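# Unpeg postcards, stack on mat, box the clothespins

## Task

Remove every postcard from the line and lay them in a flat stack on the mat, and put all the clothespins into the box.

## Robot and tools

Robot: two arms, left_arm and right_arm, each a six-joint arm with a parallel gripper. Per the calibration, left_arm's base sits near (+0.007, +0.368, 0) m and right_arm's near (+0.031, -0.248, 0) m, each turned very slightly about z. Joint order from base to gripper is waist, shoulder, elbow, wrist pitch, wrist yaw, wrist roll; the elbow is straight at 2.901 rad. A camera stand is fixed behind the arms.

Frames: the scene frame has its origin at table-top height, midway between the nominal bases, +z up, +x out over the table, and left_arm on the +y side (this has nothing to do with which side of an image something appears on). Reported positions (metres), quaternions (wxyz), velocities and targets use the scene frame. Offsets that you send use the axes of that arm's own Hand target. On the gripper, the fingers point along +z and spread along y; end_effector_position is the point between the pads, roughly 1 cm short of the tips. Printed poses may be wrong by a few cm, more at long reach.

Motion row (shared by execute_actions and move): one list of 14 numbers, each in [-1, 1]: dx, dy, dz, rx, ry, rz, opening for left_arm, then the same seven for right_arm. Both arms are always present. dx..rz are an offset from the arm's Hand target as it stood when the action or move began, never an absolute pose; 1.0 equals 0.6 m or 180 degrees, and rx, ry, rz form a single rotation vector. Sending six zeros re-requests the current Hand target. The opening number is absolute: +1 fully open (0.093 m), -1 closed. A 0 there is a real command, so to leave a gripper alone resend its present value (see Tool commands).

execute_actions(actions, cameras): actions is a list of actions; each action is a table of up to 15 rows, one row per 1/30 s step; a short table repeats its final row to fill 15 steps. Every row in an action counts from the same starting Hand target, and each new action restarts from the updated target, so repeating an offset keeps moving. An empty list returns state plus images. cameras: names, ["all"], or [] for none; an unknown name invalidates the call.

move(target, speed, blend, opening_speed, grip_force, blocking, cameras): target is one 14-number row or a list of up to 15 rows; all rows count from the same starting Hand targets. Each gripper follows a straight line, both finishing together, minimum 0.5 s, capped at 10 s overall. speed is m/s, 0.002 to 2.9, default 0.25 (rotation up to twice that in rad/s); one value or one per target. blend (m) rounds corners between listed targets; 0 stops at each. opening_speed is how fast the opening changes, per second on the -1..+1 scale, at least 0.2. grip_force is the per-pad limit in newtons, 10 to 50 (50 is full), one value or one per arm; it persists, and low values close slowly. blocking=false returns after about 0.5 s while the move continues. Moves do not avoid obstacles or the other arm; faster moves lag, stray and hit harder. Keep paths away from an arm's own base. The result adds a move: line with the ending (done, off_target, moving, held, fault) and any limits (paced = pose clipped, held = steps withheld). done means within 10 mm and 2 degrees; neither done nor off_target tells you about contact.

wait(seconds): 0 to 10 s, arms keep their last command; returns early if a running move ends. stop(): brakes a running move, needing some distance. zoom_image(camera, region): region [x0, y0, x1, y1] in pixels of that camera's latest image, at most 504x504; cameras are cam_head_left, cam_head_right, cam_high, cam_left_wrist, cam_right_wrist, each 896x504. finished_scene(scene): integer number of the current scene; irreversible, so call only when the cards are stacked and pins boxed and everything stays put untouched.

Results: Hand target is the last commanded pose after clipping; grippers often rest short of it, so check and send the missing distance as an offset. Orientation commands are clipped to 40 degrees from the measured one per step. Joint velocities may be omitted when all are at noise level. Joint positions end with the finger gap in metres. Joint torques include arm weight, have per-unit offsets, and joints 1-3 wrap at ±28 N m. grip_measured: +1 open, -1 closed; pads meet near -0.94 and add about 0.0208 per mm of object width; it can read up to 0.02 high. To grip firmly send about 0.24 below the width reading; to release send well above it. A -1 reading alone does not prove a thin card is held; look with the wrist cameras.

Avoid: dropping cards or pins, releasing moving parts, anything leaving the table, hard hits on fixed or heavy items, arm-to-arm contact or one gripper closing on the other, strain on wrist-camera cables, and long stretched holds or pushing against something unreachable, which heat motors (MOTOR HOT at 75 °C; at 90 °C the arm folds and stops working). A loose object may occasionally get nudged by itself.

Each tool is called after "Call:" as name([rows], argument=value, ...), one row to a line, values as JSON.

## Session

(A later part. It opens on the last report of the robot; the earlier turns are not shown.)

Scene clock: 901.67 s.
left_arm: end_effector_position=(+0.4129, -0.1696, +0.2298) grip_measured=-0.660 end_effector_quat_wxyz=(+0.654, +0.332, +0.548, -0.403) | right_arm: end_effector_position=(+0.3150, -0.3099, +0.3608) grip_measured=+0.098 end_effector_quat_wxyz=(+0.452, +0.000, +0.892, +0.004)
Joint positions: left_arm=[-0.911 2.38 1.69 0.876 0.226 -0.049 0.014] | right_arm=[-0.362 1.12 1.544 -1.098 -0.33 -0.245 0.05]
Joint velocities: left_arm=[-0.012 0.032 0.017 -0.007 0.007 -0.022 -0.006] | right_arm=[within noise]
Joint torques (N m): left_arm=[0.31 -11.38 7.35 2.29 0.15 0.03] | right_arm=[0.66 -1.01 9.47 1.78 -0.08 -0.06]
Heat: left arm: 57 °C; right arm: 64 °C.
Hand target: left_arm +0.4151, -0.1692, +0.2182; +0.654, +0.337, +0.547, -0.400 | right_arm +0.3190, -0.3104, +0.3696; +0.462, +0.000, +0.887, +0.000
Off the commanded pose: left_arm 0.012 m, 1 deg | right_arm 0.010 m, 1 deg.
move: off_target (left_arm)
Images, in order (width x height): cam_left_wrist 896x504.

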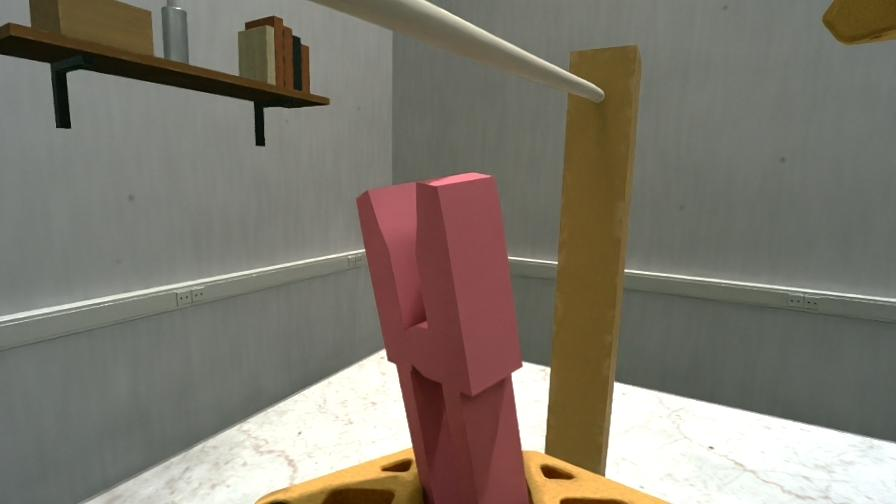

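Call:
wait(seconds=0, cameras=["cam_head_left","cam_head_right","cam_high"])

Call:
zoom_image(camera="cam_head_left", region=[380, 130, 630, 300])

Call:
zoom_image(camera="cam_head_right", region=[340, 130, 590, 300])

Scene clock: 907.33 s.
left_arm: end_effector_position=(+0.4129, -0.1696, +0.2300) grip_measured=-0.658 end_effector_quat_wxyz=(+0.654, +0.332, +0.547, -0.403) | right_arm: end_effector_position=(+0.3150, -0.3099, +0.3608) grip_measured=+0.098 end_effector_quat_wxyz=(+0.452, +0.000, +0.892, +0.004)
Joint positions: left_arm=[-0.911 2.38 1.69 0.876 0.226 -0.049 0.014] | right_arm=[-0.362 1.12 1.544 -1.098 -0.33 -0.245 0.05]
Joint torques (N m): left_arm=[0.34 -11.38 7.3 2.3 0.15 0.03] | right_arm=[0.66 -0.98 9.47 1.79 -0.1 -0.06]
Heat: left arm: 58 °C; right arm: 64 °C.
Hand target: left_arm +0.4151, -0.1692, +0.2182; +0.654, +0.337, +0.547, -0.400 | right_arm +0.3190, -0.3104, +0.3696; +0.462, +0.000, +0.887, +0.000
Tool commands: left_gripper/opening=-0.66 right_gripper/opening=+0.1
Off the commanded pose: left_arm 0.012 m, 1 deg | right_arm 0.010 m, 1 deg.
Images, in order (width x height): cam_head_left 896x504, cam_head_right 896x504, cam_high 896x504.

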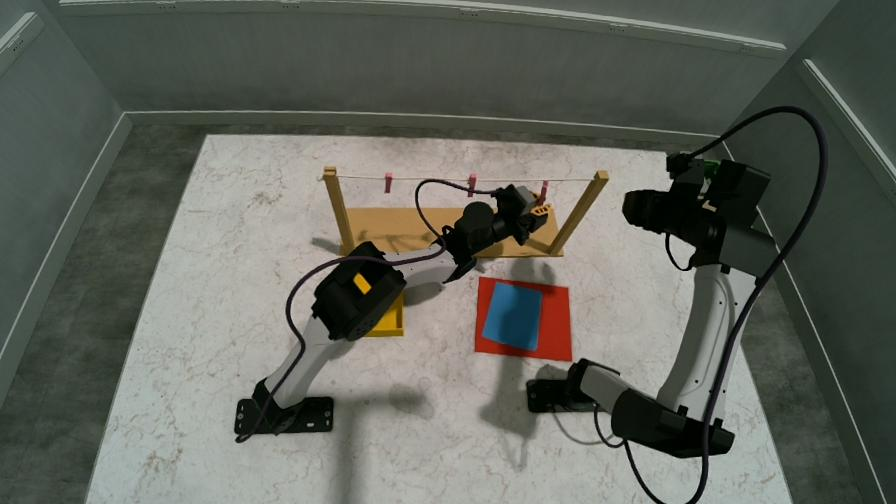

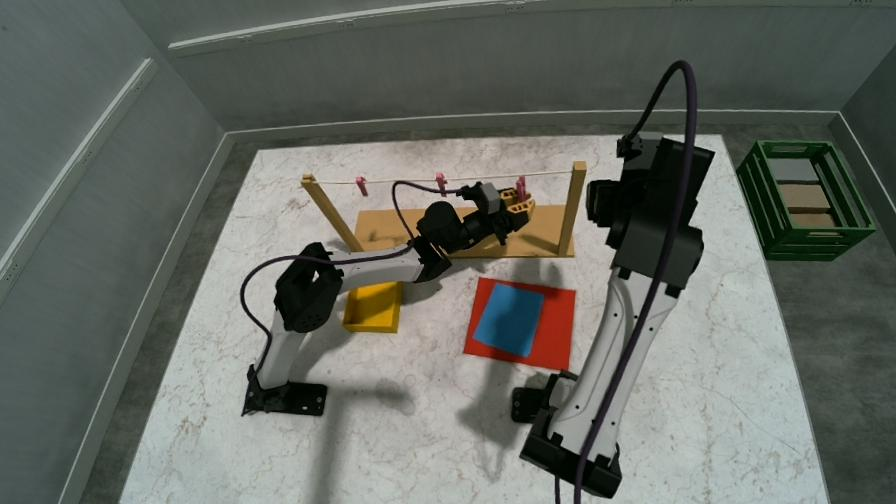

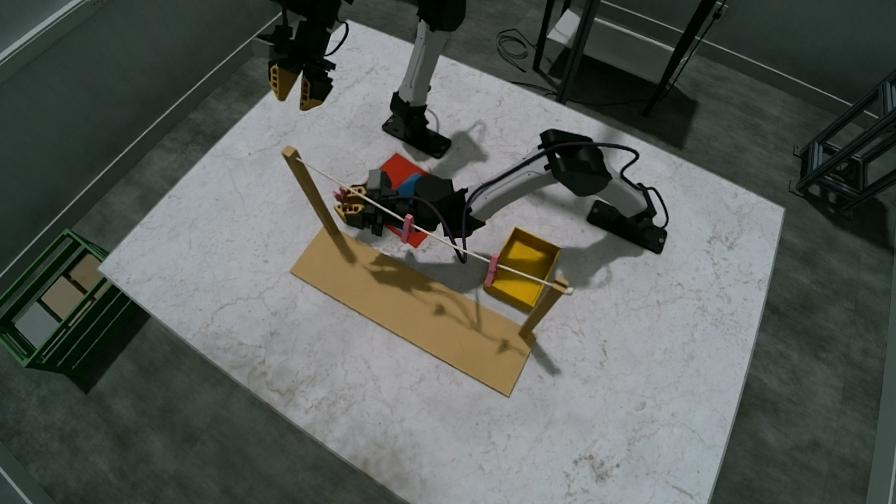

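Scaled by 2.016 from the camera's 896x504 image, which has a finer 1280x720 frame.

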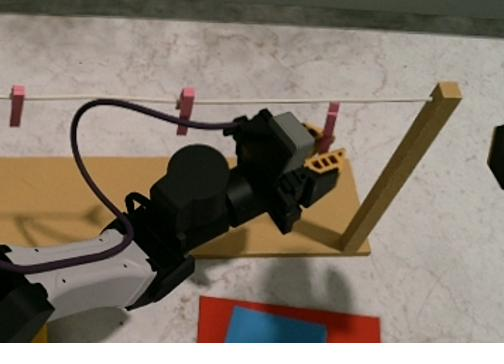

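Scaled by 2.016 from the camera's 896x504 image, which has a finer 1280x720 frame.

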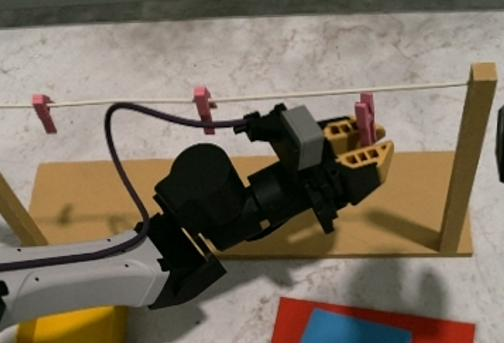

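Call:
zoom_image(camera="cam_high", region=[330, 170, 490, 280])

Scaled by 3.150 from the camera's 896x504 image, which has a finer 1280x720 frame.

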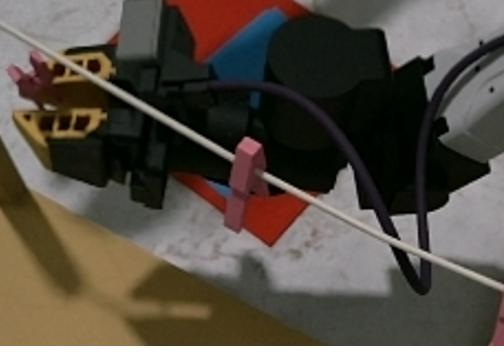

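Call:
move([
  [0.027,-0.104,-0.114,0,0,0,-0.66,0,0,0,0,0,0,0.1],
  [-0.034,0.086,-0.651,0.1312,0.5445,0.1085,-0.66,0,0,0,0,0,0,0.1],
], speed=[0.1,0.3], blend=[0.02,0], cameras=["cam_left_wrist","cam_head_right","cam_head_left"])

Scene clock: 920.60 s.
left_arm: end_effector_position=(+0.2817, +0.1987, +0.1695) grip_measured=-0.660 end_effector_quat_wxyz=(+0.005, +0.703, +0.711, -0.005) | right_arm: end_effector_position=(+0.3150, -0.3099, +0.3608) grip_measured=+0.098 end_effector_quat_wxyz=(+0.452, +0.000, +0.892, +0.004)
Joint positions: left_arm=[-0.589 1.767 1.684 -1.48 0.012 1.013 0.014] | right_arm=[-0.362 1.12 1.544 -1.098 -0.33 -0.245 0.05]
Joint velocities: left_arm=[-0.002 0.002 0.002 -0.022 -0.037 -0.007 0.009] | right_arm=[within noise]
Joint torques (N m): left_arm=[0.17 -6.05 8.76 0.3 0.03 0.09] | right_arm=[0.68 -1.01 9.52 1.79 -0.09 -0.06]
Heat: left arm: 61 °C; right arm: 64 °C.
Hand target: left_arm +0.2852, +0.2003, +0.1703; -0.001, +0.707, +0.707, +0.000 | right_arm +0.3190, -0.3104, +0.3696; +0.462, +0.000, +0.887, +0.000
Off the commanded pose: left_arm 0.004 m, 1 deg | right_arm 0.010 m, 1 deg.
move: done
Images, in order (width x height): cam_head_left 896x504, cam_head_right 896x504, cam_left_wrist 896x504.

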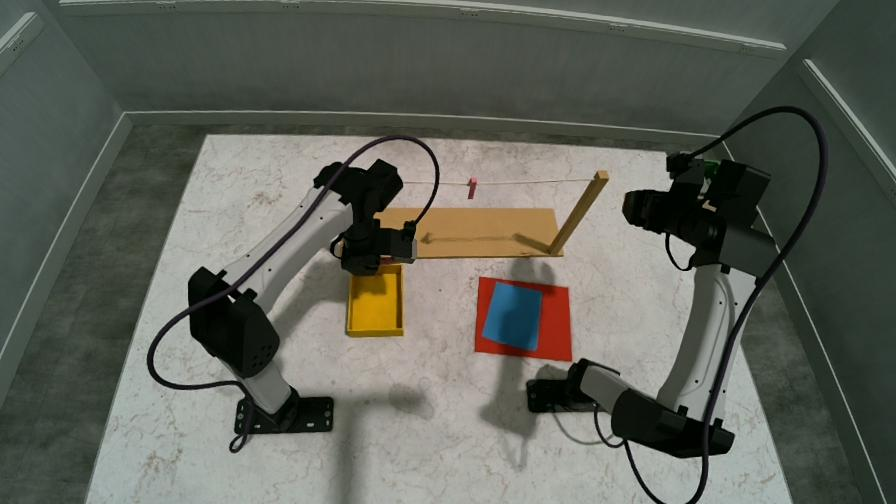

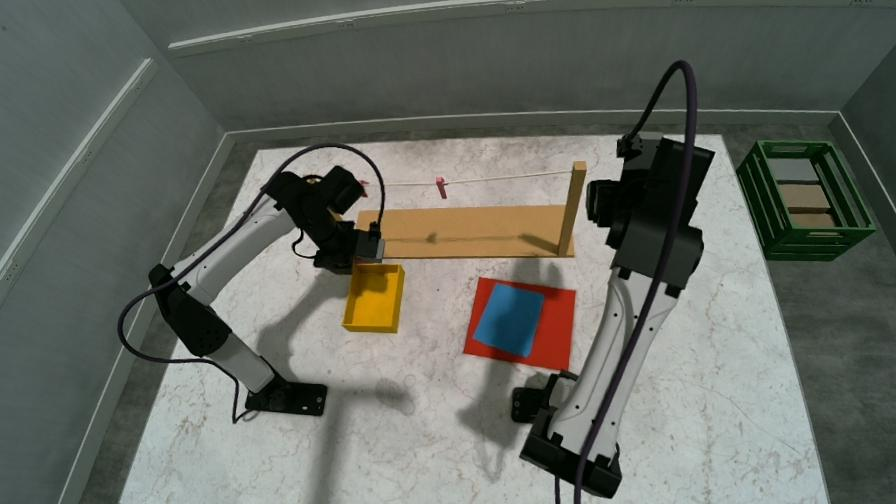

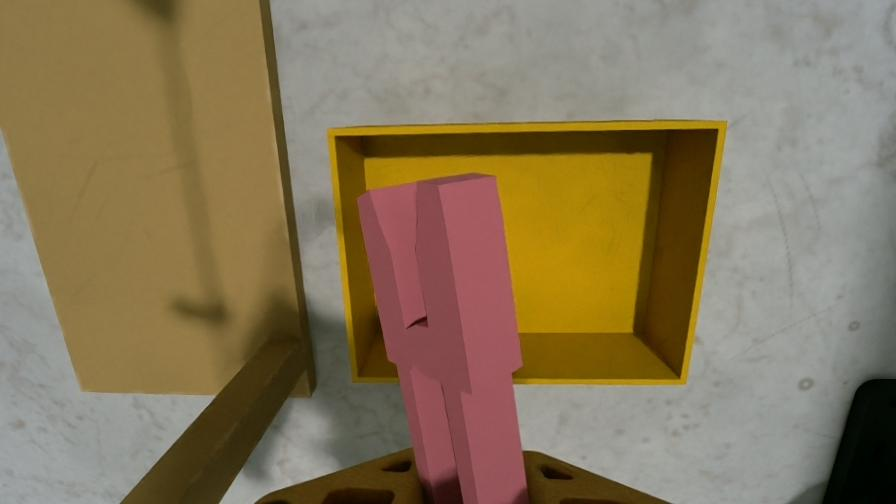

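Call:
move([
  [0.042,0.0,0.0,0,0,0,-0.66,0,0,0,0,0,0,0.1],
  [0.042,0,0.19,0,0,0,-0.66,0,0,0,0,0,0,0.1],
], speed=[0.15,0.15], blend=[0.02,0], cameras=["cam_left_wrist"])

Scene clock: 927.30 s.
left_arm: end_effector_position=(+0.2819, +0.2256, +0.0600) grip_measured=-0.658 end_effector_quat_wxyz=(-0.003, +0.702, +0.712, -0.005) | right_arm: end_effector_position=(+0.3150, -0.3099, +0.3608) grip_measured=+0.098 end_effector_quat_wxyz=(+0.452, +0.000, +0.892, +0.004)
Joint positions: left_arm=[-0.517 1.759 1.236 -1.057 0.007 1.083 0.014] | right_arm=[-0.362 1.12 1.544 -1.098 -0.33 -0.245 0.05]
Joint torques (N m): left_arm=[-0.06 -6.61 6.06 0.55 0.08 0.09] | right_arm=[0.64 -0.99 9.48 1.79 -0.09 -0.06]
Heat: left arm: 59 °C; right arm: 64 °C.
Hand target: left_arm +0.2850, +0.2255, +0.0563; -0.001, +0.707, +0.707, +0.000 | right_arm +0.3190, -0.3104, +0.3696; +0.462, +0.000, +0.887, +0.000
Off the commanded pose: left_arm 0.005 m, 1 deg | right_arm 0.010 m, 1 deg.
move: done; blend cut to 0.0126 m at target 1
Images, in order (width x height): cam_left_wrist 896x504.

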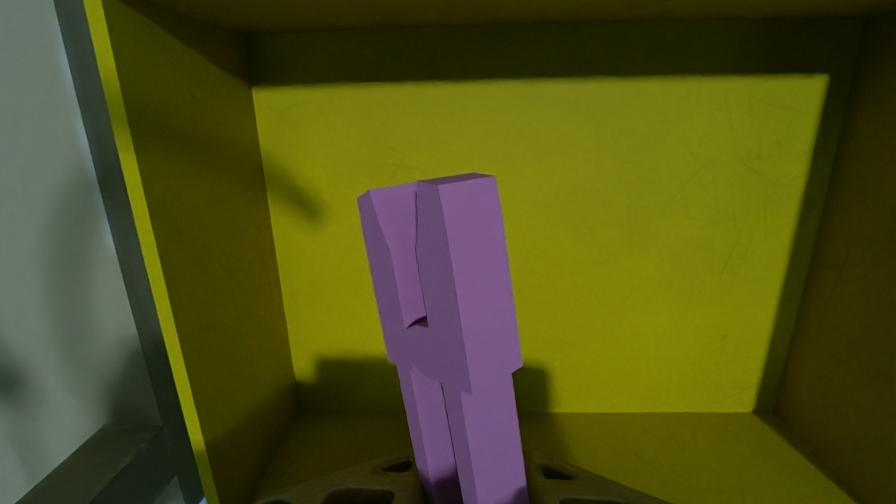

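Call:
move([
  [-0.01,0.0,0.067,0,0,0,-0.66,0,0,0,0,0,0,0.1],
], speed=0.06, cameras=["cam_left_wrist"])

Scene clock: 933.37 s.
left_arm: end_effector_position=(+0.2835, +0.2206, +0.0222) grip_measured=-0.658 end_effector_quat_wxyz=(+0.000, +0.706, +0.708, -0.004) | right_arm: end_effector_position=(+0.3150, -0.3099, +0.3608) grip_measured=+0.098 end_effector_quat_wxyz=(+0.452, +0.000, +0.892, +0.004)
Joint positions: left_arm=[-0.529 1.816 1.146 -0.902 0.007 1.083 0.014] | right_arm=[-0.362 1.12 1.544 -1.098 -0.33 -0.245 0.05]
Joint torques (N m): left_arm=[-0.46 -6.16 5.79 0.53 0.08 -0.09] | right_arm=[0.65 -0.99 9.48 1.79 -0.1 -0.06]
Heat: left arm: 57 °C; right arm: 64 °C.
Hand target: left_arm +0.2851, +0.2196, +0.0162; +0.000, +0.707, +0.707, +0.000 | right_arm +0.3190, -0.3104, +0.3696; +0.462, +0.000, +0.887, +0.000
Off the commanded pose: left_arm 0.006 m, 0 deg | right_arm 0.010 m, 1 deg.
move: done
Images, in order (width x height): cam_left_wrist 896x504.

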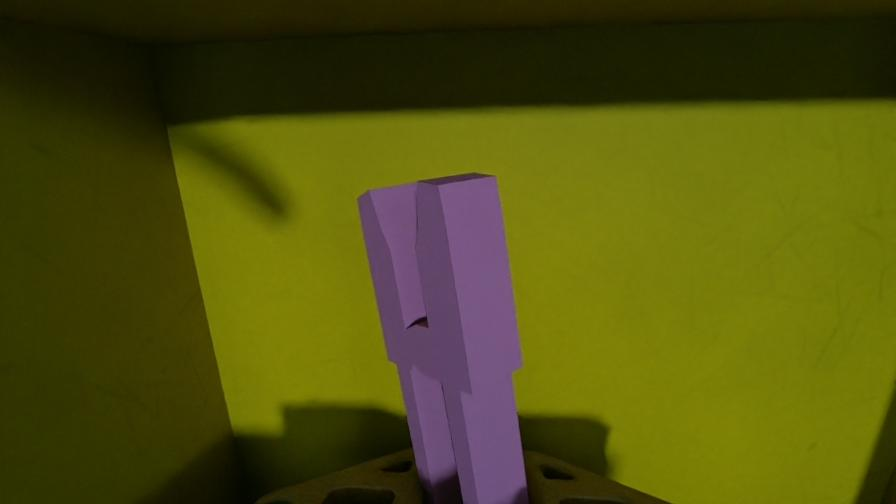

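Call:
move([
  [0,0.0,0.009,0,0,0,-0.66,0,0,0,0,0,0,0.1],
  [0,0,0.009,0,0,0,-0.3,0,0,0,0,0,0,0.1],
], speed=0.04, opening_speed=0.3, cameras=["cam_left_wrist"])

Scene clock: 938.63 s.
left_arm: end_effector_position=(+0.2840, +0.2204, +0.0173) grip_measured=-0.300 end_effector_quat_wxyz=(+0.002, +0.706, +0.708, -0.003) | right_arm: end_effector_position=(+0.3150, -0.3099, +0.3608) grip_measured=+0.098 end_effector_quat_wxyz=(+0.452, +0.000, +0.892, +0.004)
Joint positions: left_arm=[-0.529 1.824 1.135 -0.881 0.007 1.083 0.031] | right_arm=[-0.362 1.12 1.544 -1.098 -0.33 -0.245 0.05]
Joint torques (N m): left_arm=[-0.47 -6.12 5.7 0.58 0.08 -0.09] | right_arm=[0.68 -0.98 9.5 1.79 -0.09 -0.05]
Heat: left arm: 55 °C; right arm: 65 °C.
Hand target: left_arm +0.2850, +0.2196, +0.0107; -0.001, +0.707, +0.707, +0.000 | right_arm +0.3190, -0.3104, +0.3696; +0.462, +0.000, +0.887, +0.000
Off the commanded pose: left_arm 0.007 m, 0 deg | right_arm 0.010 m, 1 deg.
move: done
Images, in order (width x height): cam_left_wrist 896x504.

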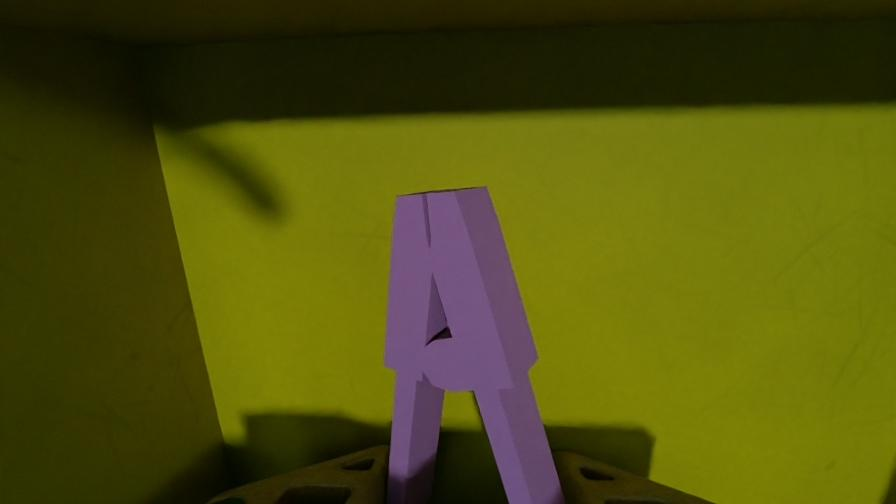

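Call:
move([
  [0,0.003,0.009,0,0,0,-0.22,0,0,0,0,0,0,0.1],
  [0,0.003,-0.06,0,0,0,-0.22,0,0,0,0,0,0,0.1],
  [0,0.003,-0.35,0,0,0,-0.22,0,0,0,0,0,0,0.1],
  [0.635,-0.113,-0.417,0,0,-0.422,-0.22,0,0,0,0,0,0,0.1],
], speed=[0.04,0.04,0.2,0.35], blend=[0,0.01,0.04,0], opening_speed=0.4, cameras=["cam_head_right","cam_head_left"])

Scene clock: 955.87 s.
left_arm: end_effector_position=(+0.2170, +0.5979, +0.2588) grip_measured=-0.222 end_effector_quat_wxyz=(+0.069, +0.127, +0.985, +0.095) | right_arm: end_effector_position=(+0.3150, -0.3099, +0.3608) grip_measured=+0.098 end_effector_quat_wxyz=(+0.452, +0.000, +0.892, +0.004)
Joint positions: left_arm=[0.791 1.614 1.857 -1.578 0.006 1.091 0.035] | right_arm=[-0.362 1.12 1.544 -1.098 -0.33 -0.245 0.05]
Joint torques (N m): left_arm=[0.01 -4.89 8.32 0.78 0.09 -0.15] | right_arm=[0.65 -1.01 9.5 1.79 -0.09 -0.05]
Heat: left arm: 53 °C; right arm: 65 °C.
Hand target: left_arm +0.2172, +0.6003, +0.2613; +0.000, +0.122, +0.993, +0.000 | right_arm +0.3190, -0.3104, +0.3696; +0.462, +0.000, +0.887, +0.000
Off the commanded pose: left_arm 0.003 m, 14 deg | right_arm 0.010 m, 1 deg.
joint sent to its limit (left arm) — joint 4 (wrist pitch), lower limit. The joint targets are off in orientation, not in position.
move: off_target (left_arm)
Images, in order (width x height): cam_head_left 896x504, cam_head_right 896x504.

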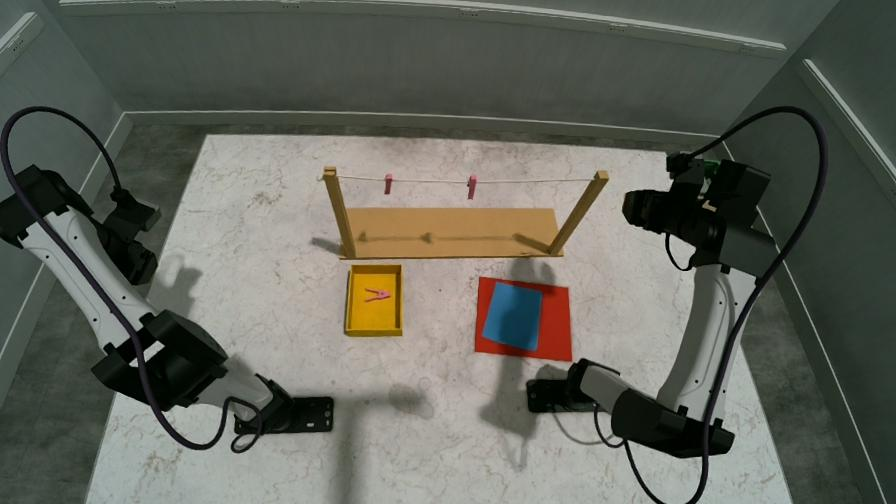

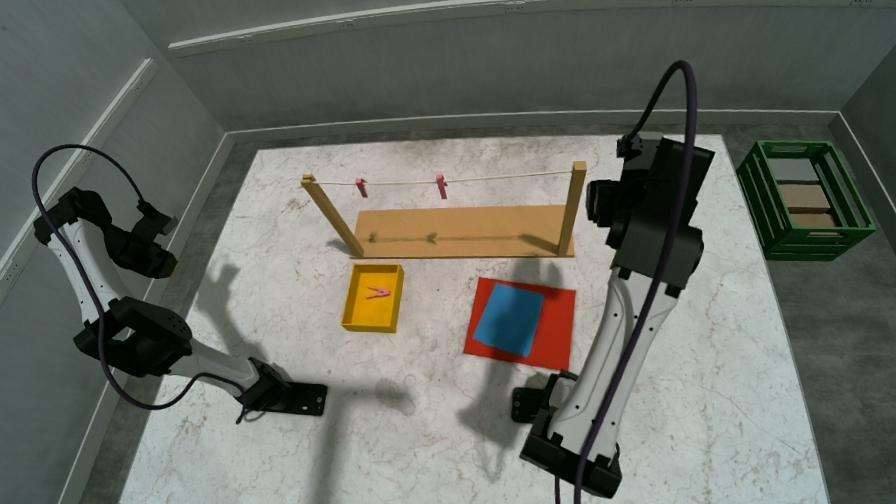

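Call:
move(target=[0,0,0,-0.0654,-0.0362,0.0038,-0.22,0.131,0.292,0.118,-0.3501,-0.2245,-0.0782,0.3], speed=0.15, opening_speed=0.5, cameras=["cam_head_right","cam_right_wrist"])

Scene clock: 967.93 s.
left_arm: end_effector_position=(+0.2170, +0.5979, +0.2588) grip_measured=-0.222 end_effector_quat_wxyz=(+0.069, +0.127, +0.985, +0.095) | right_arm: end_effector_position=(+0.3356, -0.1384, +0.2663) grip_measured=+0.298 end_effector_quat_wxyz=(+0.653, -0.329, +0.554, +0.397)
Joint positions: left_arm=[0.791 1.614 1.857 -1.578 0.006 1.091 0.035] | right_arm=[-0.121 1.42 0.431 1.483 -1.205 0.476 0.06]
Joint torques (N m): left_arm=[0.29 -4.93 8.42 0.78 0.14 -0.03] | right_arm=[0.65 -2.74 5.55 1.63 0.17 -0.1]
Heat: left arm: 50 °C; right arm: 65 °C.
Hand target: left_arm +0.2172, +0.6003, +0.2613; +0.068, +0.127, +0.985, +0.095 | right_arm +0.3321, -0.1351, +0.2647; +0.654, -0.337, +0.547, +0.400
Off the commanded pose: left_arm 0.003 m, 0 deg | right_arm 0.005 m, 1 deg.
joint sent to its limit (left arm) — joint 4 (wrist pitch), lower limit. The joint targets still meet the commanded pose.
move: done
Images, in order (width x height): cam_head_right 896x504, cam_right_wrist 896x504.

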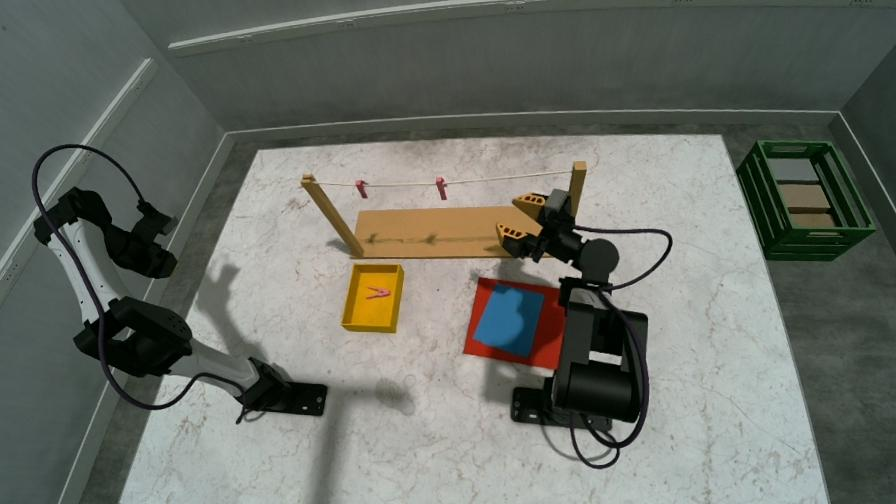

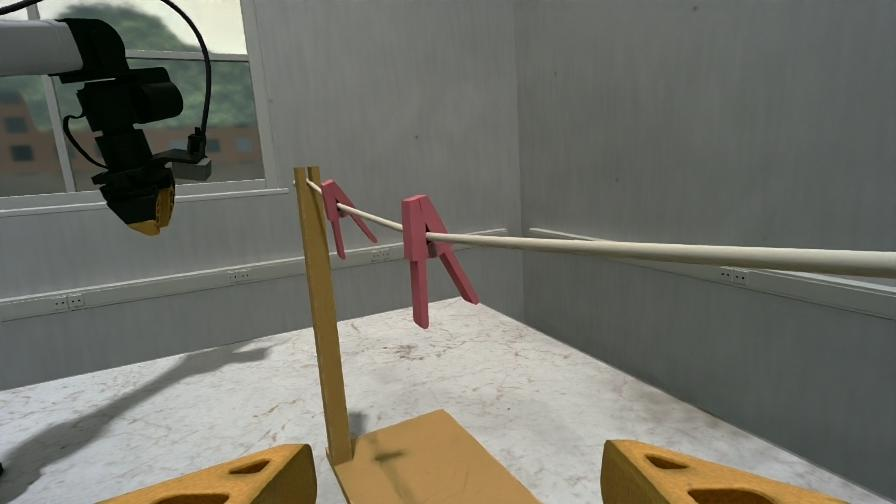

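Call:
move(target=[0,0,0,0,0,0,-0.22,0.03,0.006,0.117,0,0,0,0.5], speed=0.12, opening_speed=0.5, cameras=["cam_right_wrist"])

Scene clock: 974.27 s.
left_arm: end_effector_position=(+0.2170, +0.5979, +0.2588) grip_measured=-0.222 end_effector_quat_wxyz=(+0.069, +0.127, +0.985, +0.095) | right_arm: end_effector_position=(+0.3556, -0.0709, +0.2564) grip_measured=+0.498 end_effector_quat_wxyz=(+0.650, -0.335, +0.549, +0.406)
Joint positions: left_arm=[0.791 1.614 1.857 -1.578 0.006 1.091 0.035] | right_arm=[0.156 1.485 0.495 1.301 -0.971 0.27 0.069]
Joint torques (N m): left_arm=[0.24 -4.98 8.4 0.77 0.14 -0.03] | right_arm=[0.47 -3.69 8.98 1.41 0.24 -0.31]
Heat: left arm: 49 °C; right arm: 65 °C.
Hand target: left_arm +0.2172, +0.6003, +0.2613; +0.068, +0.127, +0.985, +0.095 | right_arm +0.3616, -0.0690, +0.2593; +0.654, -0.337, +0.547, +0.400
Off the commanded pose: left_arm 0.003 m, 0 deg | right_arm 0.007 m, 1 deg.
joint sent to its limit (left arm) — joint 4 (wrist pitch), lower limit. The joint targets still meet the commanded pose.
move: done
Images, in order (width x height): cam_right_wrist 896x504.

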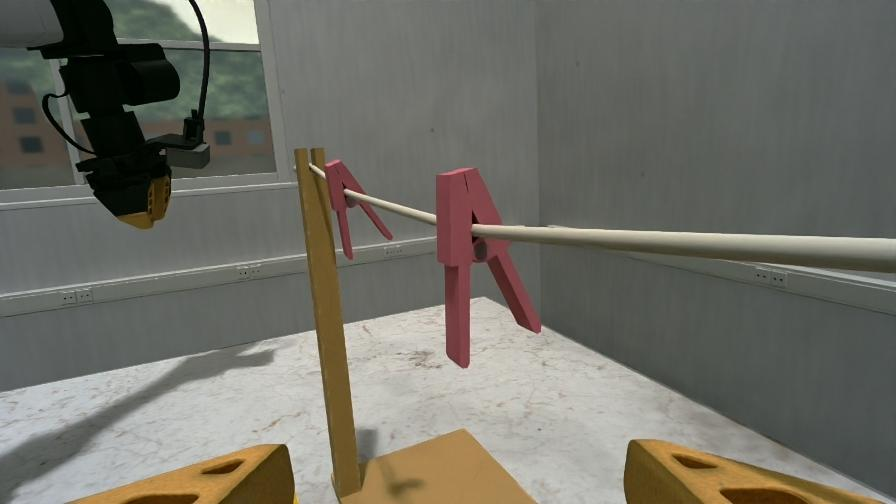

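Call:
move(target=[0,0,0,0,0,0,-0.22,0.004,-0.018,0.1,0,0,0,0.5], speed=0.08, cameras=["cam_right_wrist","cam_head_left"])

Scene clock: 978.03 s.
left_arm: end_effector_position=(+0.2170, +0.5979, +0.2588) grip_measured=-0.222 end_effector_quat_wxyz=(+0.069, +0.127, +0.985, +0.095) | right_arm: end_effector_position=(+0.3918, -0.0239, +0.2668) grip_measured=+0.498 end_effector_quat_wxyz=(+0.651, -0.336, +0.547, +0.405)
Joint positions: left_arm=[0.791 1.614 1.857 -1.578 0.006 1.091 0.035] | right_arm=[0.299 1.61 0.684 1.192 -0.833 0.204 0.069]
Joint torques (N m): left_arm=[0.24 -4.92 8.42 0.77 0.14 -0.04] | right_arm=[0.5 -4.81 9.43 1.51 0.19 -0.31]
Heat: left arm: 49 °C; right arm: 65 °C.
Hand target: left_arm +0.2172, +0.6003, +0.2613; +0.068, +0.127, +0.985, +0.095 | right_arm +0.3982, -0.0210, +0.2675; +0.654, -0.337, +0.547, +0.400
Off the commanded pose: left_arm 0.003 m, 0 deg | right_arm 0.007 m, 1 deg.
joint sent to its limit (left arm) — joint 4 (wrist pitch), lower limit. The joint targets still meet the commanded pose.
move: done
Images, in order (width x height): cam_head_left 896x504, cam_right_wrist 896x504.

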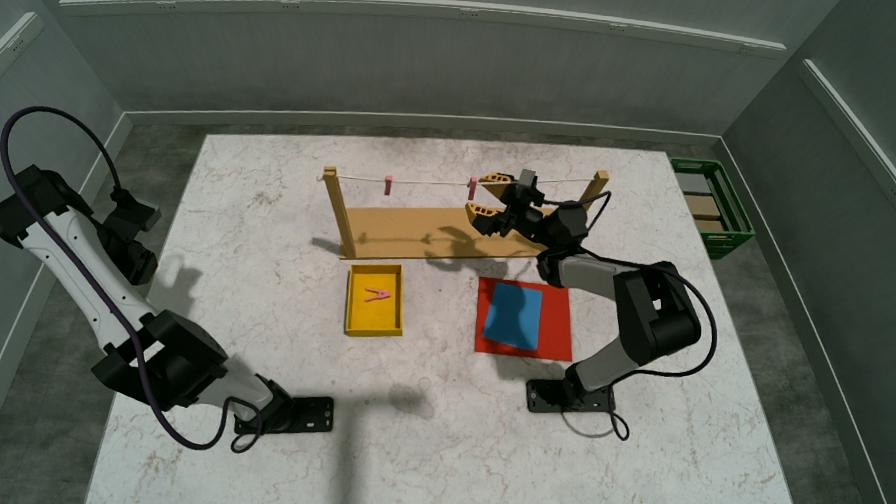

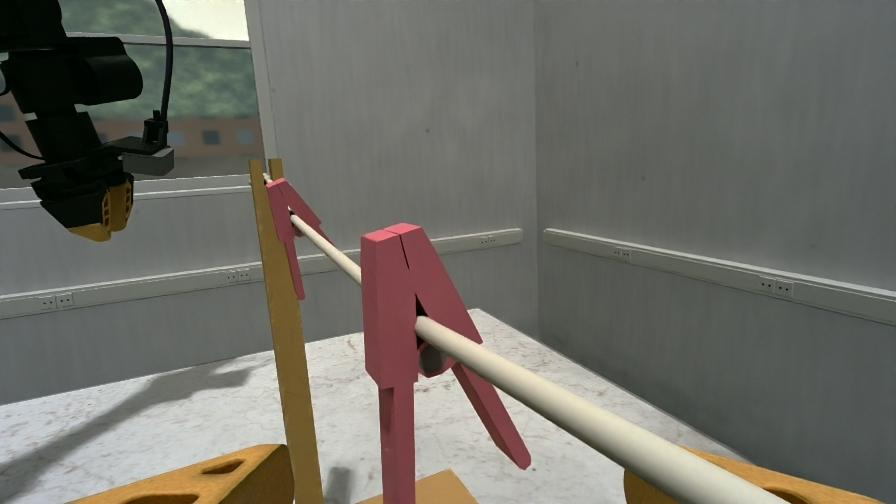

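Call:
move([
  [0,0,0,0,0,0,-0.22,0.008,0,0.02,0,0,0,0.5],
  [0,0,0,0,0,0,-0.22,0.008,0,0.02,0,0,0,-0.2],
], speed=0.08, opening_speed=0.5, cameras=["cam_right_wrist"])

Scene clock: 982.90 s.
left_arm: end_effector_position=(+0.2170, +0.5979, +0.2588) grip_measured=-0.222 end_effector_quat_wxyz=(+0.069, +0.127, +0.985, +0.095) | right_arm: end_effector_position=(+0.3980, -0.0134, +0.2643) grip_measured=-0.198 end_effector_quat_wxyz=(+0.652, -0.335, +0.547, +0.405)
Joint positions: left_arm=[0.791 1.614 1.857 -1.578 0.006 1.091 0.035] | right_arm=[0.328 1.645 0.713 1.19 -0.803 0.193 0.036]
Joint torques (N m): left_arm=[0.25 -4.96 8.44 0.77 0.14 -0.03] | right_arm=[0.58 -5.05 9.48 1.53 0.18 -0.31]
Heat: left arm: 48 °C; right arm: 66 °C.
Hand target: left_arm +0.2172, +0.6003, +0.2613; +0.068, +0.127, +0.985, +0.095 | right_arm +0.4039, -0.0097, +0.2650; +0.654, -0.337, +0.547, +0.400
Off the commanded pose: left_arm 0.003 m, 0 deg | right_arm 0.007 m, 1 deg.
joint sent to its limit (left arm) — joint 4 (wrist pitch), lower limit. The joint targets still meet the commanded pose.
move: done
Images, in order (width x height): cam_right_wrist 896x504.

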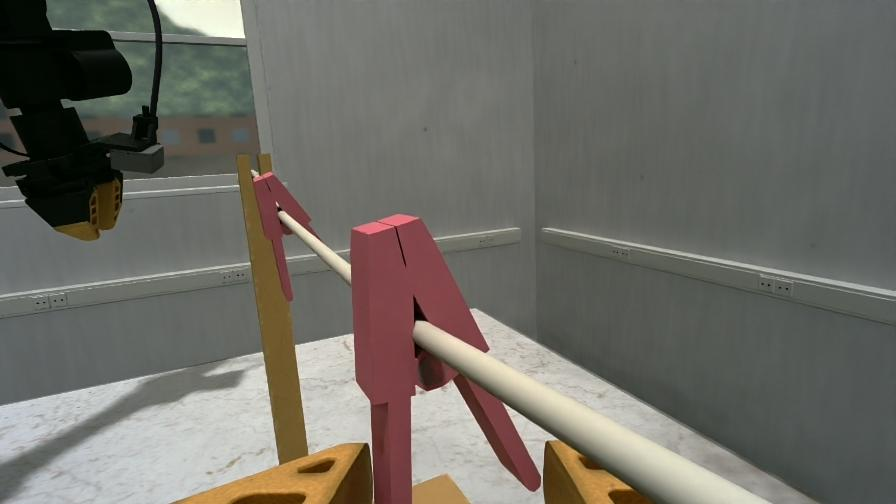

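Call:
move(target=[0,0,0,0,0,0,-0.22,0,0,0,0,0,0,-0.4], speed=0.08, opening_speed=0.4, cameras=["cam_right_wrist"])

Scene clock: 985.67 s.
left_arm: end_effector_position=(+0.2170, +0.5979, +0.2588) grip_measured=-0.222 end_effector_quat_wxyz=(+0.069, +0.127, +0.985, +0.095) | right_arm: end_effector_position=(+0.3980, -0.0134, +0.2643) grip_measured=-0.394 end_effector_quat_wxyz=(+0.652, -0.335, +0.547, +0.405)
Joint positions: left_arm=[0.791 1.614 1.857 -1.578 0.006 1.091 0.035] | right_arm=[0.328 1.645 0.713 1.19 -0.803 0.193 0.026]
Joint torques (N m): left_arm=[0.25 -4.96 8.42 0.77 0.14 -0.04] | right_arm=[0.61 -5.09 9.47 1.51 0.17 -0.3]
Heat: left arm: 47 °C; right arm: 66 °C.
Hand target: left_arm +0.2172, +0.6003, +0.2613; +0.068, +0.127, +0.985, +0.095 | right_arm +0.4039, -0.0097, +0.2650; +0.654, -0.337, +0.547, +0.400
Off the commanded pose: left_arm 0.003 m, 0 deg | right_arm 0.007 m, 1 deg.
joint sent to its limit (left arm) — joint 4 (wrist pitch), lower limit. The joint targets still meet the commanded pose.
move: done
Images, in order (width x height): cam_right_wrist 896x504.

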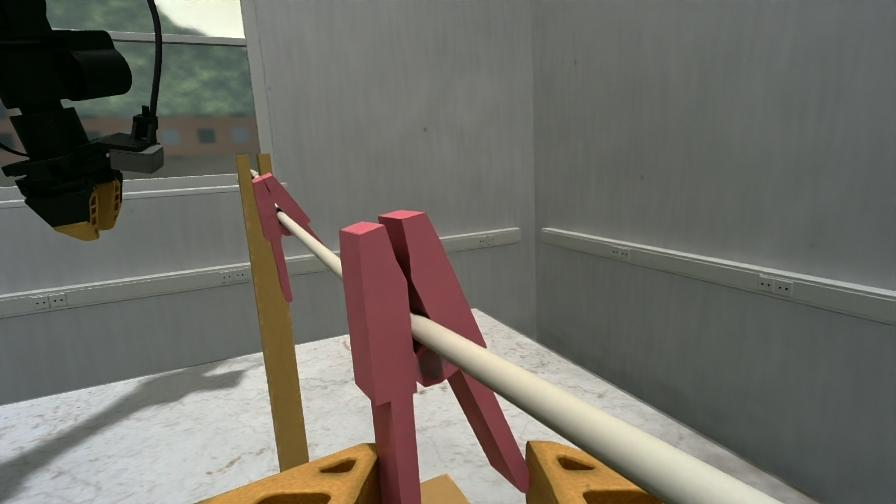

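Call:
move([
  [0,0,0,0,0,0,-0.22,0,0.008,0,0,0,0,-0.4],
  [0,0,0,0,0,0,-0.22,0,0.008,0,0,0,0,-0.64],
], speed=0.08, opening_speed=0.4, cameras=["cam_right_wrist"])

Scene clock: 989.33 s.
left_arm: end_effector_position=(+0.2170, +0.5979, +0.2588) grip_measured=-0.222 end_effector_quat_wxyz=(+0.069, +0.127, +0.985, +0.095) | right_arm: end_effector_position=(+0.3973, -0.0105, +0.2641) grip_measured=-0.638 end_effector_quat_wxyz=(+0.652, -0.335, +0.547, +0.404)
Joint positions: left_arm=[0.791 1.614 1.857 -1.578 0.006 1.091 0.035] | right_arm=[0.338 1.645 0.713 1.187 -0.793 0.189 0.015]
Joint torques (N m): left_arm=[0.27 -4.97 8.44 0.78 0.15 -0.04] | right_arm=[0.65 -6.19 8.31 1.53 0.18 -0.31]
Heat: left arm: 47 °C; right arm: 65 °C.
Hand target: left_arm +0.2172, +0.6003, +0.2613; +0.068, +0.127, +0.985, +0.095 | right_arm +0.3996, -0.0075, +0.2650; +0.654, -0.337, +0.547, +0.400
Off the commanded pose: left_arm 0.003 m, 0 deg | right_arm 0.004 m, 1 deg.
joint sent to its limit (left arm) — joint 4 (wrist pitch), lower limit. The joint targets still meet the commanded pose.
move: done
Images, in order (width x height): cam_right_wrist 896x504.

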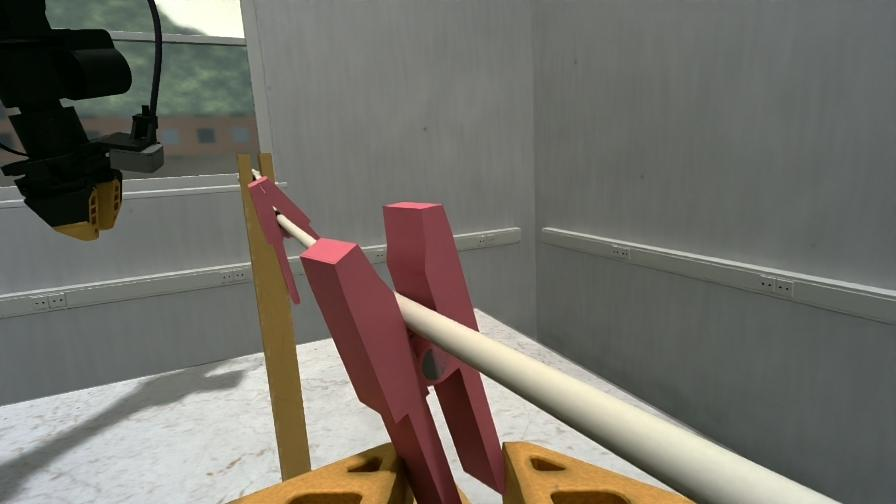

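Call:
move([
  [0,0,0,0,0,0,-0.22,0.03,-0.007,-0.005,0,0,0,-0.66],
  [0,0,0,0,0,0,-0.22,0.06,-0.013,-0.01,0,0,0,-0.66],
], speed=0.05, blend=[0.01,0], cameras=["cam_right_wrist"])

Scene clock: 994.07 s.
left_arm: end_effector_position=(+0.2170, +0.5979, +0.2588) grip_measured=-0.222 end_effector_quat_wxyz=(+0.069, +0.127, +0.985, +0.095) | right_arm: end_effector_position=(+0.4058, -0.0088, +0.2357) grip_measured=-0.659 end_effector_quat_wxyz=(+0.655, -0.335, +0.544, +0.403)
Joint positions: left_arm=[0.791 1.614 1.857 -1.578 0.006 1.091 0.035] | right_arm=[0.336 1.772 0.7 1.335 -0.793 0.189 0.014]
Joint velocities: left_arm=[within noise] | right_arm=[-0.012 -0.007 -0.002 -0.007 0.051 -0.051 0.012]
Joint torques (N m): left_arm=[0.31 -4.96 8.42 0.78 0.14 -0.03] | right_arm=[-0.42 -5.7 5.76 1.8 0.03 -0.26]
Heat: left arm: 46 °C; right arm: 65 °C.
Hand target: left_arm +0.2172, +0.6003, +0.2613; +0.068, +0.127, +0.985, +0.095 | right_arm +0.4069, -0.0107, +0.2283; +0.654, -0.337, +0.547, +0.400
Off the commanded pose: left_arm 0.003 m, 0 deg | right_arm 0.008 m, 0 deg.
joint sent to its limit (left arm) — joint 4 (wrist pitch), lower limit. The joint targets still meet the commanded pose.
move: done; blend cut to 0.0093 m at target 1
Images, in order (width x height): cam_right_wrist 896x504.

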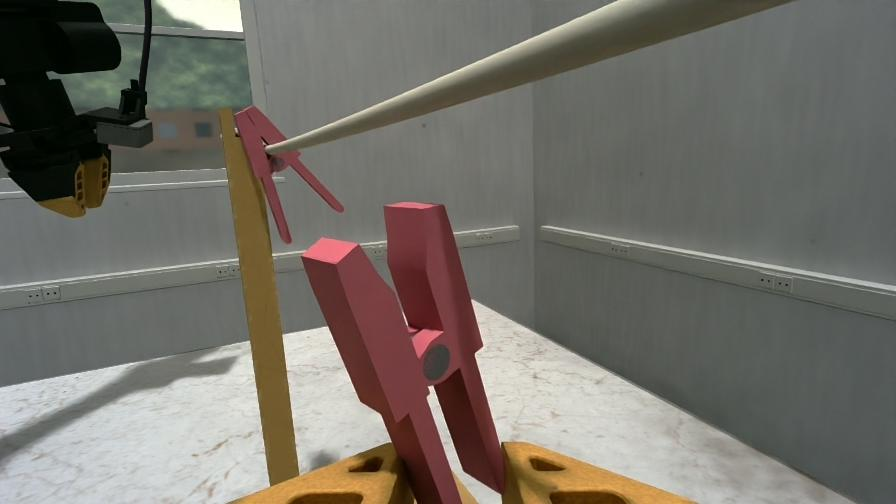

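Call:
move([
  [0,0,0,0,0,0,-0.22,0.029,0.115,-0.101,0,0,0,-0.66],
  [0,0,0,0,0,0,-0.22,0.182,0.415,0.0975,-0.1391,0.463,-0.0871,-0.66],
], speed=[0.1,0.2], blend=[0.02,0], cameras=["cam_right_wrist","cam_head_left"])

Scene clock: 1014.43 s.
left_arm: end_effector_position=(+0.2170, +0.5979, +0.2588) grip_measured=-0.222 end_effector_quat_wxyz=(+0.069, +0.127, +0.985, +0.095) | right_arm: end_effector_position=(+0.2190, +0.1665, +0.1331) grip_measured=-0.658 end_effector_quat_wxyz=(-0.095, +0.698, -0.703, -0.097)
Joint positions: left_arm=[0.791 1.614 1.857 -1.578 0.006 1.091 0.035] | right_arm=[1.141 2.065 1.909 -1.172 -0.124 -0.451 0.014]
Joint torques (N m): left_arm=[0.31 -4.93 8.42 0.77 0.14 -0.04] | right_arm=[0.4 -8.65 10.14 0.64 -0.07 -0.18]
Heat: left arm: 46 °C; right arm: 65 °C.
Hand target: left_arm +0.2172, +0.6003, +0.2613; +0.068, +0.127, +0.985, +0.095 | right_arm +0.2199, +0.1703, +0.1302; -0.092, +0.701, -0.701, -0.092
Off the commanded pose: left_arm 0.003 m, 0 deg | right_arm 0.005 m, 1 deg.
joint sent to its limit (left arm) — joint 4 (wrist pitch), lower limit. The joint targets still meet the commanded pose.
move: done
Images, in order (width x height): cam_head_left 896x504, cam_right_wrist 896x504.

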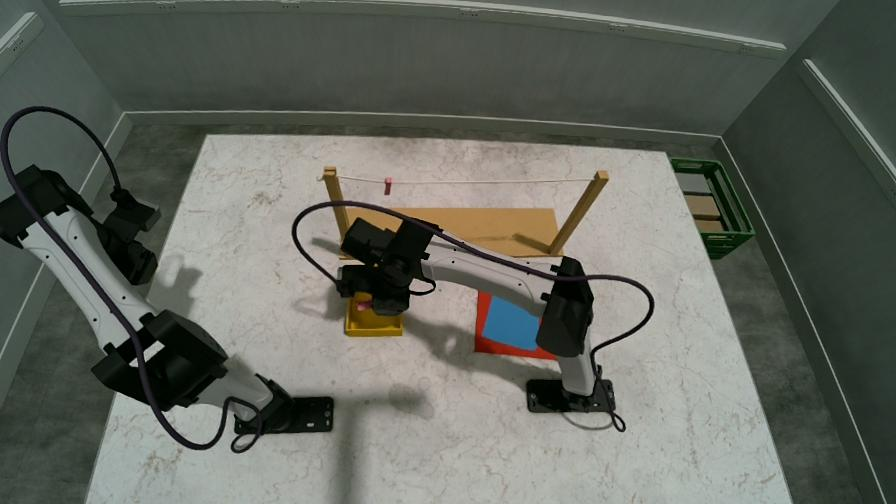

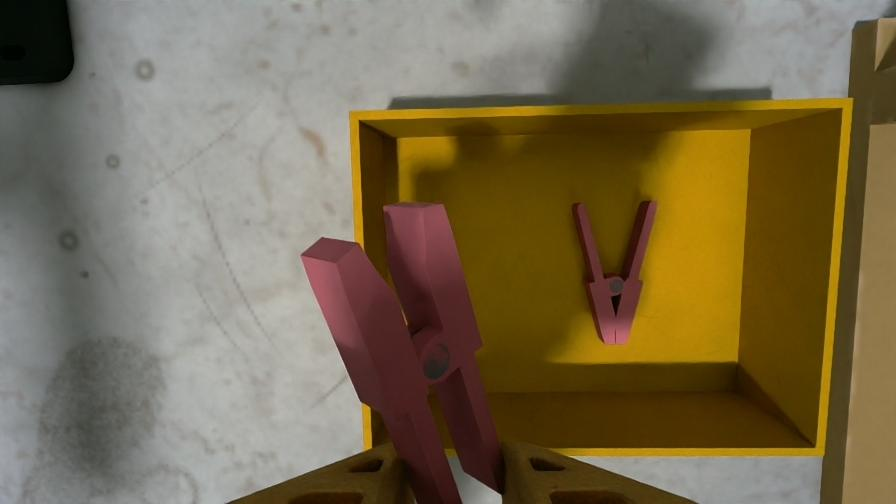

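Call:
move(target=[0,0,0,0,0,0,-0.22,-0.004,-0.0267,0.11,0,0.0556,0,-0.66], speed=0.1, cameras=["cam_right_wrist"])

Scene clock: 1028.57 s.
left_arm: end_effector_position=(+0.2170, +0.5979, +0.2588) grip_measured=-0.222 end_effector_quat_wxyz=(+0.069, +0.127, +0.985, +0.095) | right_arm: end_effector_position=(+0.2370, +0.1867, +0.0713) grip_measured=-0.657 end_effector_quat_wxyz=(-0.034, +0.704, -0.708, -0.035)
Joint positions: left_arm=[0.791 1.614 1.857 -1.578 0.006 1.091 0.035] | right_arm=[1.154 2.362 2.175 -1.296 -0.045 -0.451 0.014]
Joint torques (N m): left_arm=[0.25 -4.97 8.42 0.78 0.14 -0.03] | right_arm=[0.54 -10.62 9.66 0.35 -0.01 -0.14]
Heat: left arm: 47 °C; right arm: 66 °C.
Hand target: left_arm +0.2172, +0.6003, +0.2613; +0.068, +0.127, +0.985, +0.095 | right_arm +0.2360, +0.1898, +0.0671; -0.031, +0.706, -0.706, -0.031
Off the commanded pose: left_arm 0.003 m, 0 deg | right_arm 0.005 m, 1 deg.
joint sent to its limit (left arm) — joint 4 (wrist pitch), lower limit. The joint targets still meet the commanded pose.
move: done
Images, in order (width x height): cam_right_wrist 896x504.

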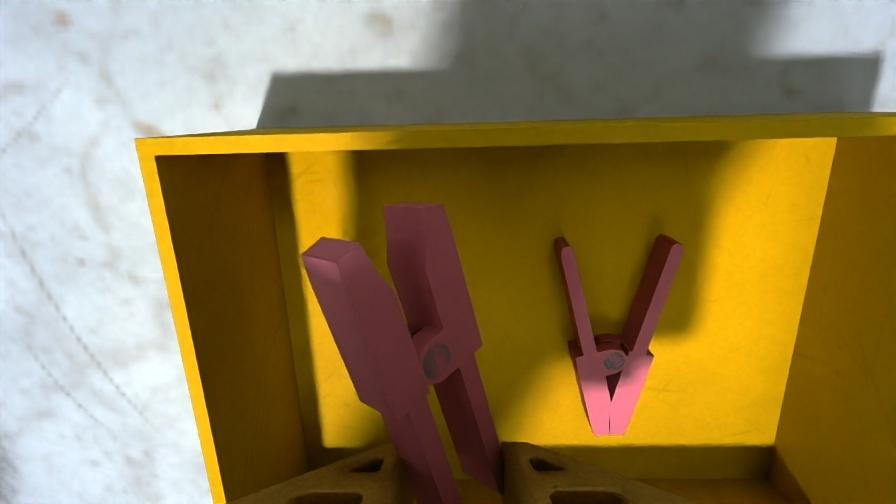

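Call:
move([
  [0,0,0,0,0,0,-0.22,0.0177,0.01,0.05,0,0,0,-0.66],
  [0,0,0,0,0,0,-0.22,0.0177,0.01,0.083,0,0,0,-0.66],
], speed=[0.08,0.05], blend=[0.01,0], cameras=["cam_right_wrist"])

Scene clock: 1033.97 s.
left_arm: end_effector_position=(+0.2170, +0.5979, +0.2588) grip_measured=-0.222 end_effector_quat_wxyz=(+0.069, +0.127, +0.985, +0.095) | right_arm: end_effector_position=(+0.2324, +0.1824, +0.0229) grip_measured=-0.659 end_effector_quat_wxyz=(-0.027, +0.706, -0.707, -0.033)
Joint positions: left_arm=[0.791 1.614 1.857 -1.578 0.006 1.091 0.035] | right_arm=[1.159 2.362 1.983 -1.12 -0.044 -0.451 0.014]
Joint velocities: left_arm=[within noise] | right_arm=[-0.007 0.012 -0.007 0.007 0.022 -0.022 0.012]
Joint torques (N m): left_arm=[0.27 -4.97 8.46 0.78 0.14 -0.04] | right_arm=[0.64 -12.83 4.59 0.67 0 -0.08]
Heat: left arm: 47 °C; right arm: 67 °C.
Hand target: left_arm +0.2172, +0.6003, +0.2613; +0.068, +0.127, +0.985, +0.095 | right_arm +0.2299, +0.1836, +0.0165; -0.031, +0.706, -0.706, -0.031
Off the commanded pose: left_arm 0.003 m, 0 deg | right_arm 0.007 m, 1 deg.
joint sent to its limit (left arm) — joint 4 (wrist pitch), lower limit. The joint targets still meet the commanded pose.
move: done; blend cut to 0.0099 m at target 1
Images, in order (width x height): cam_right_wrist 896x504.

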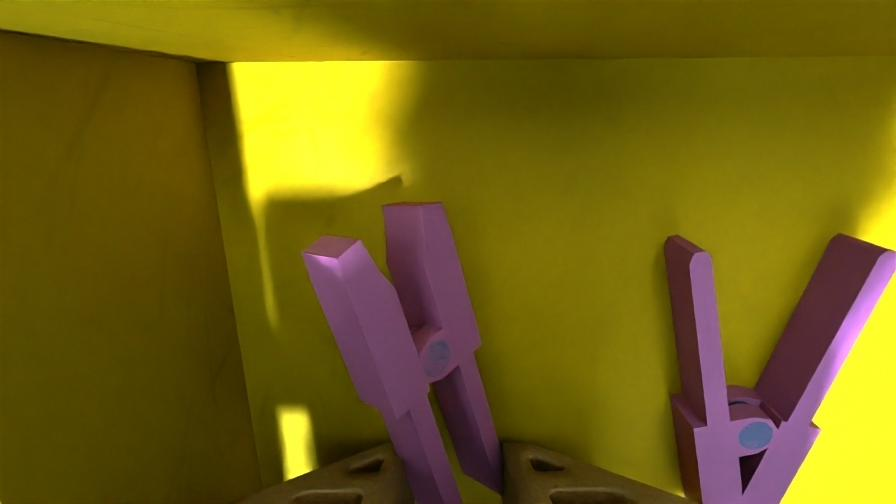

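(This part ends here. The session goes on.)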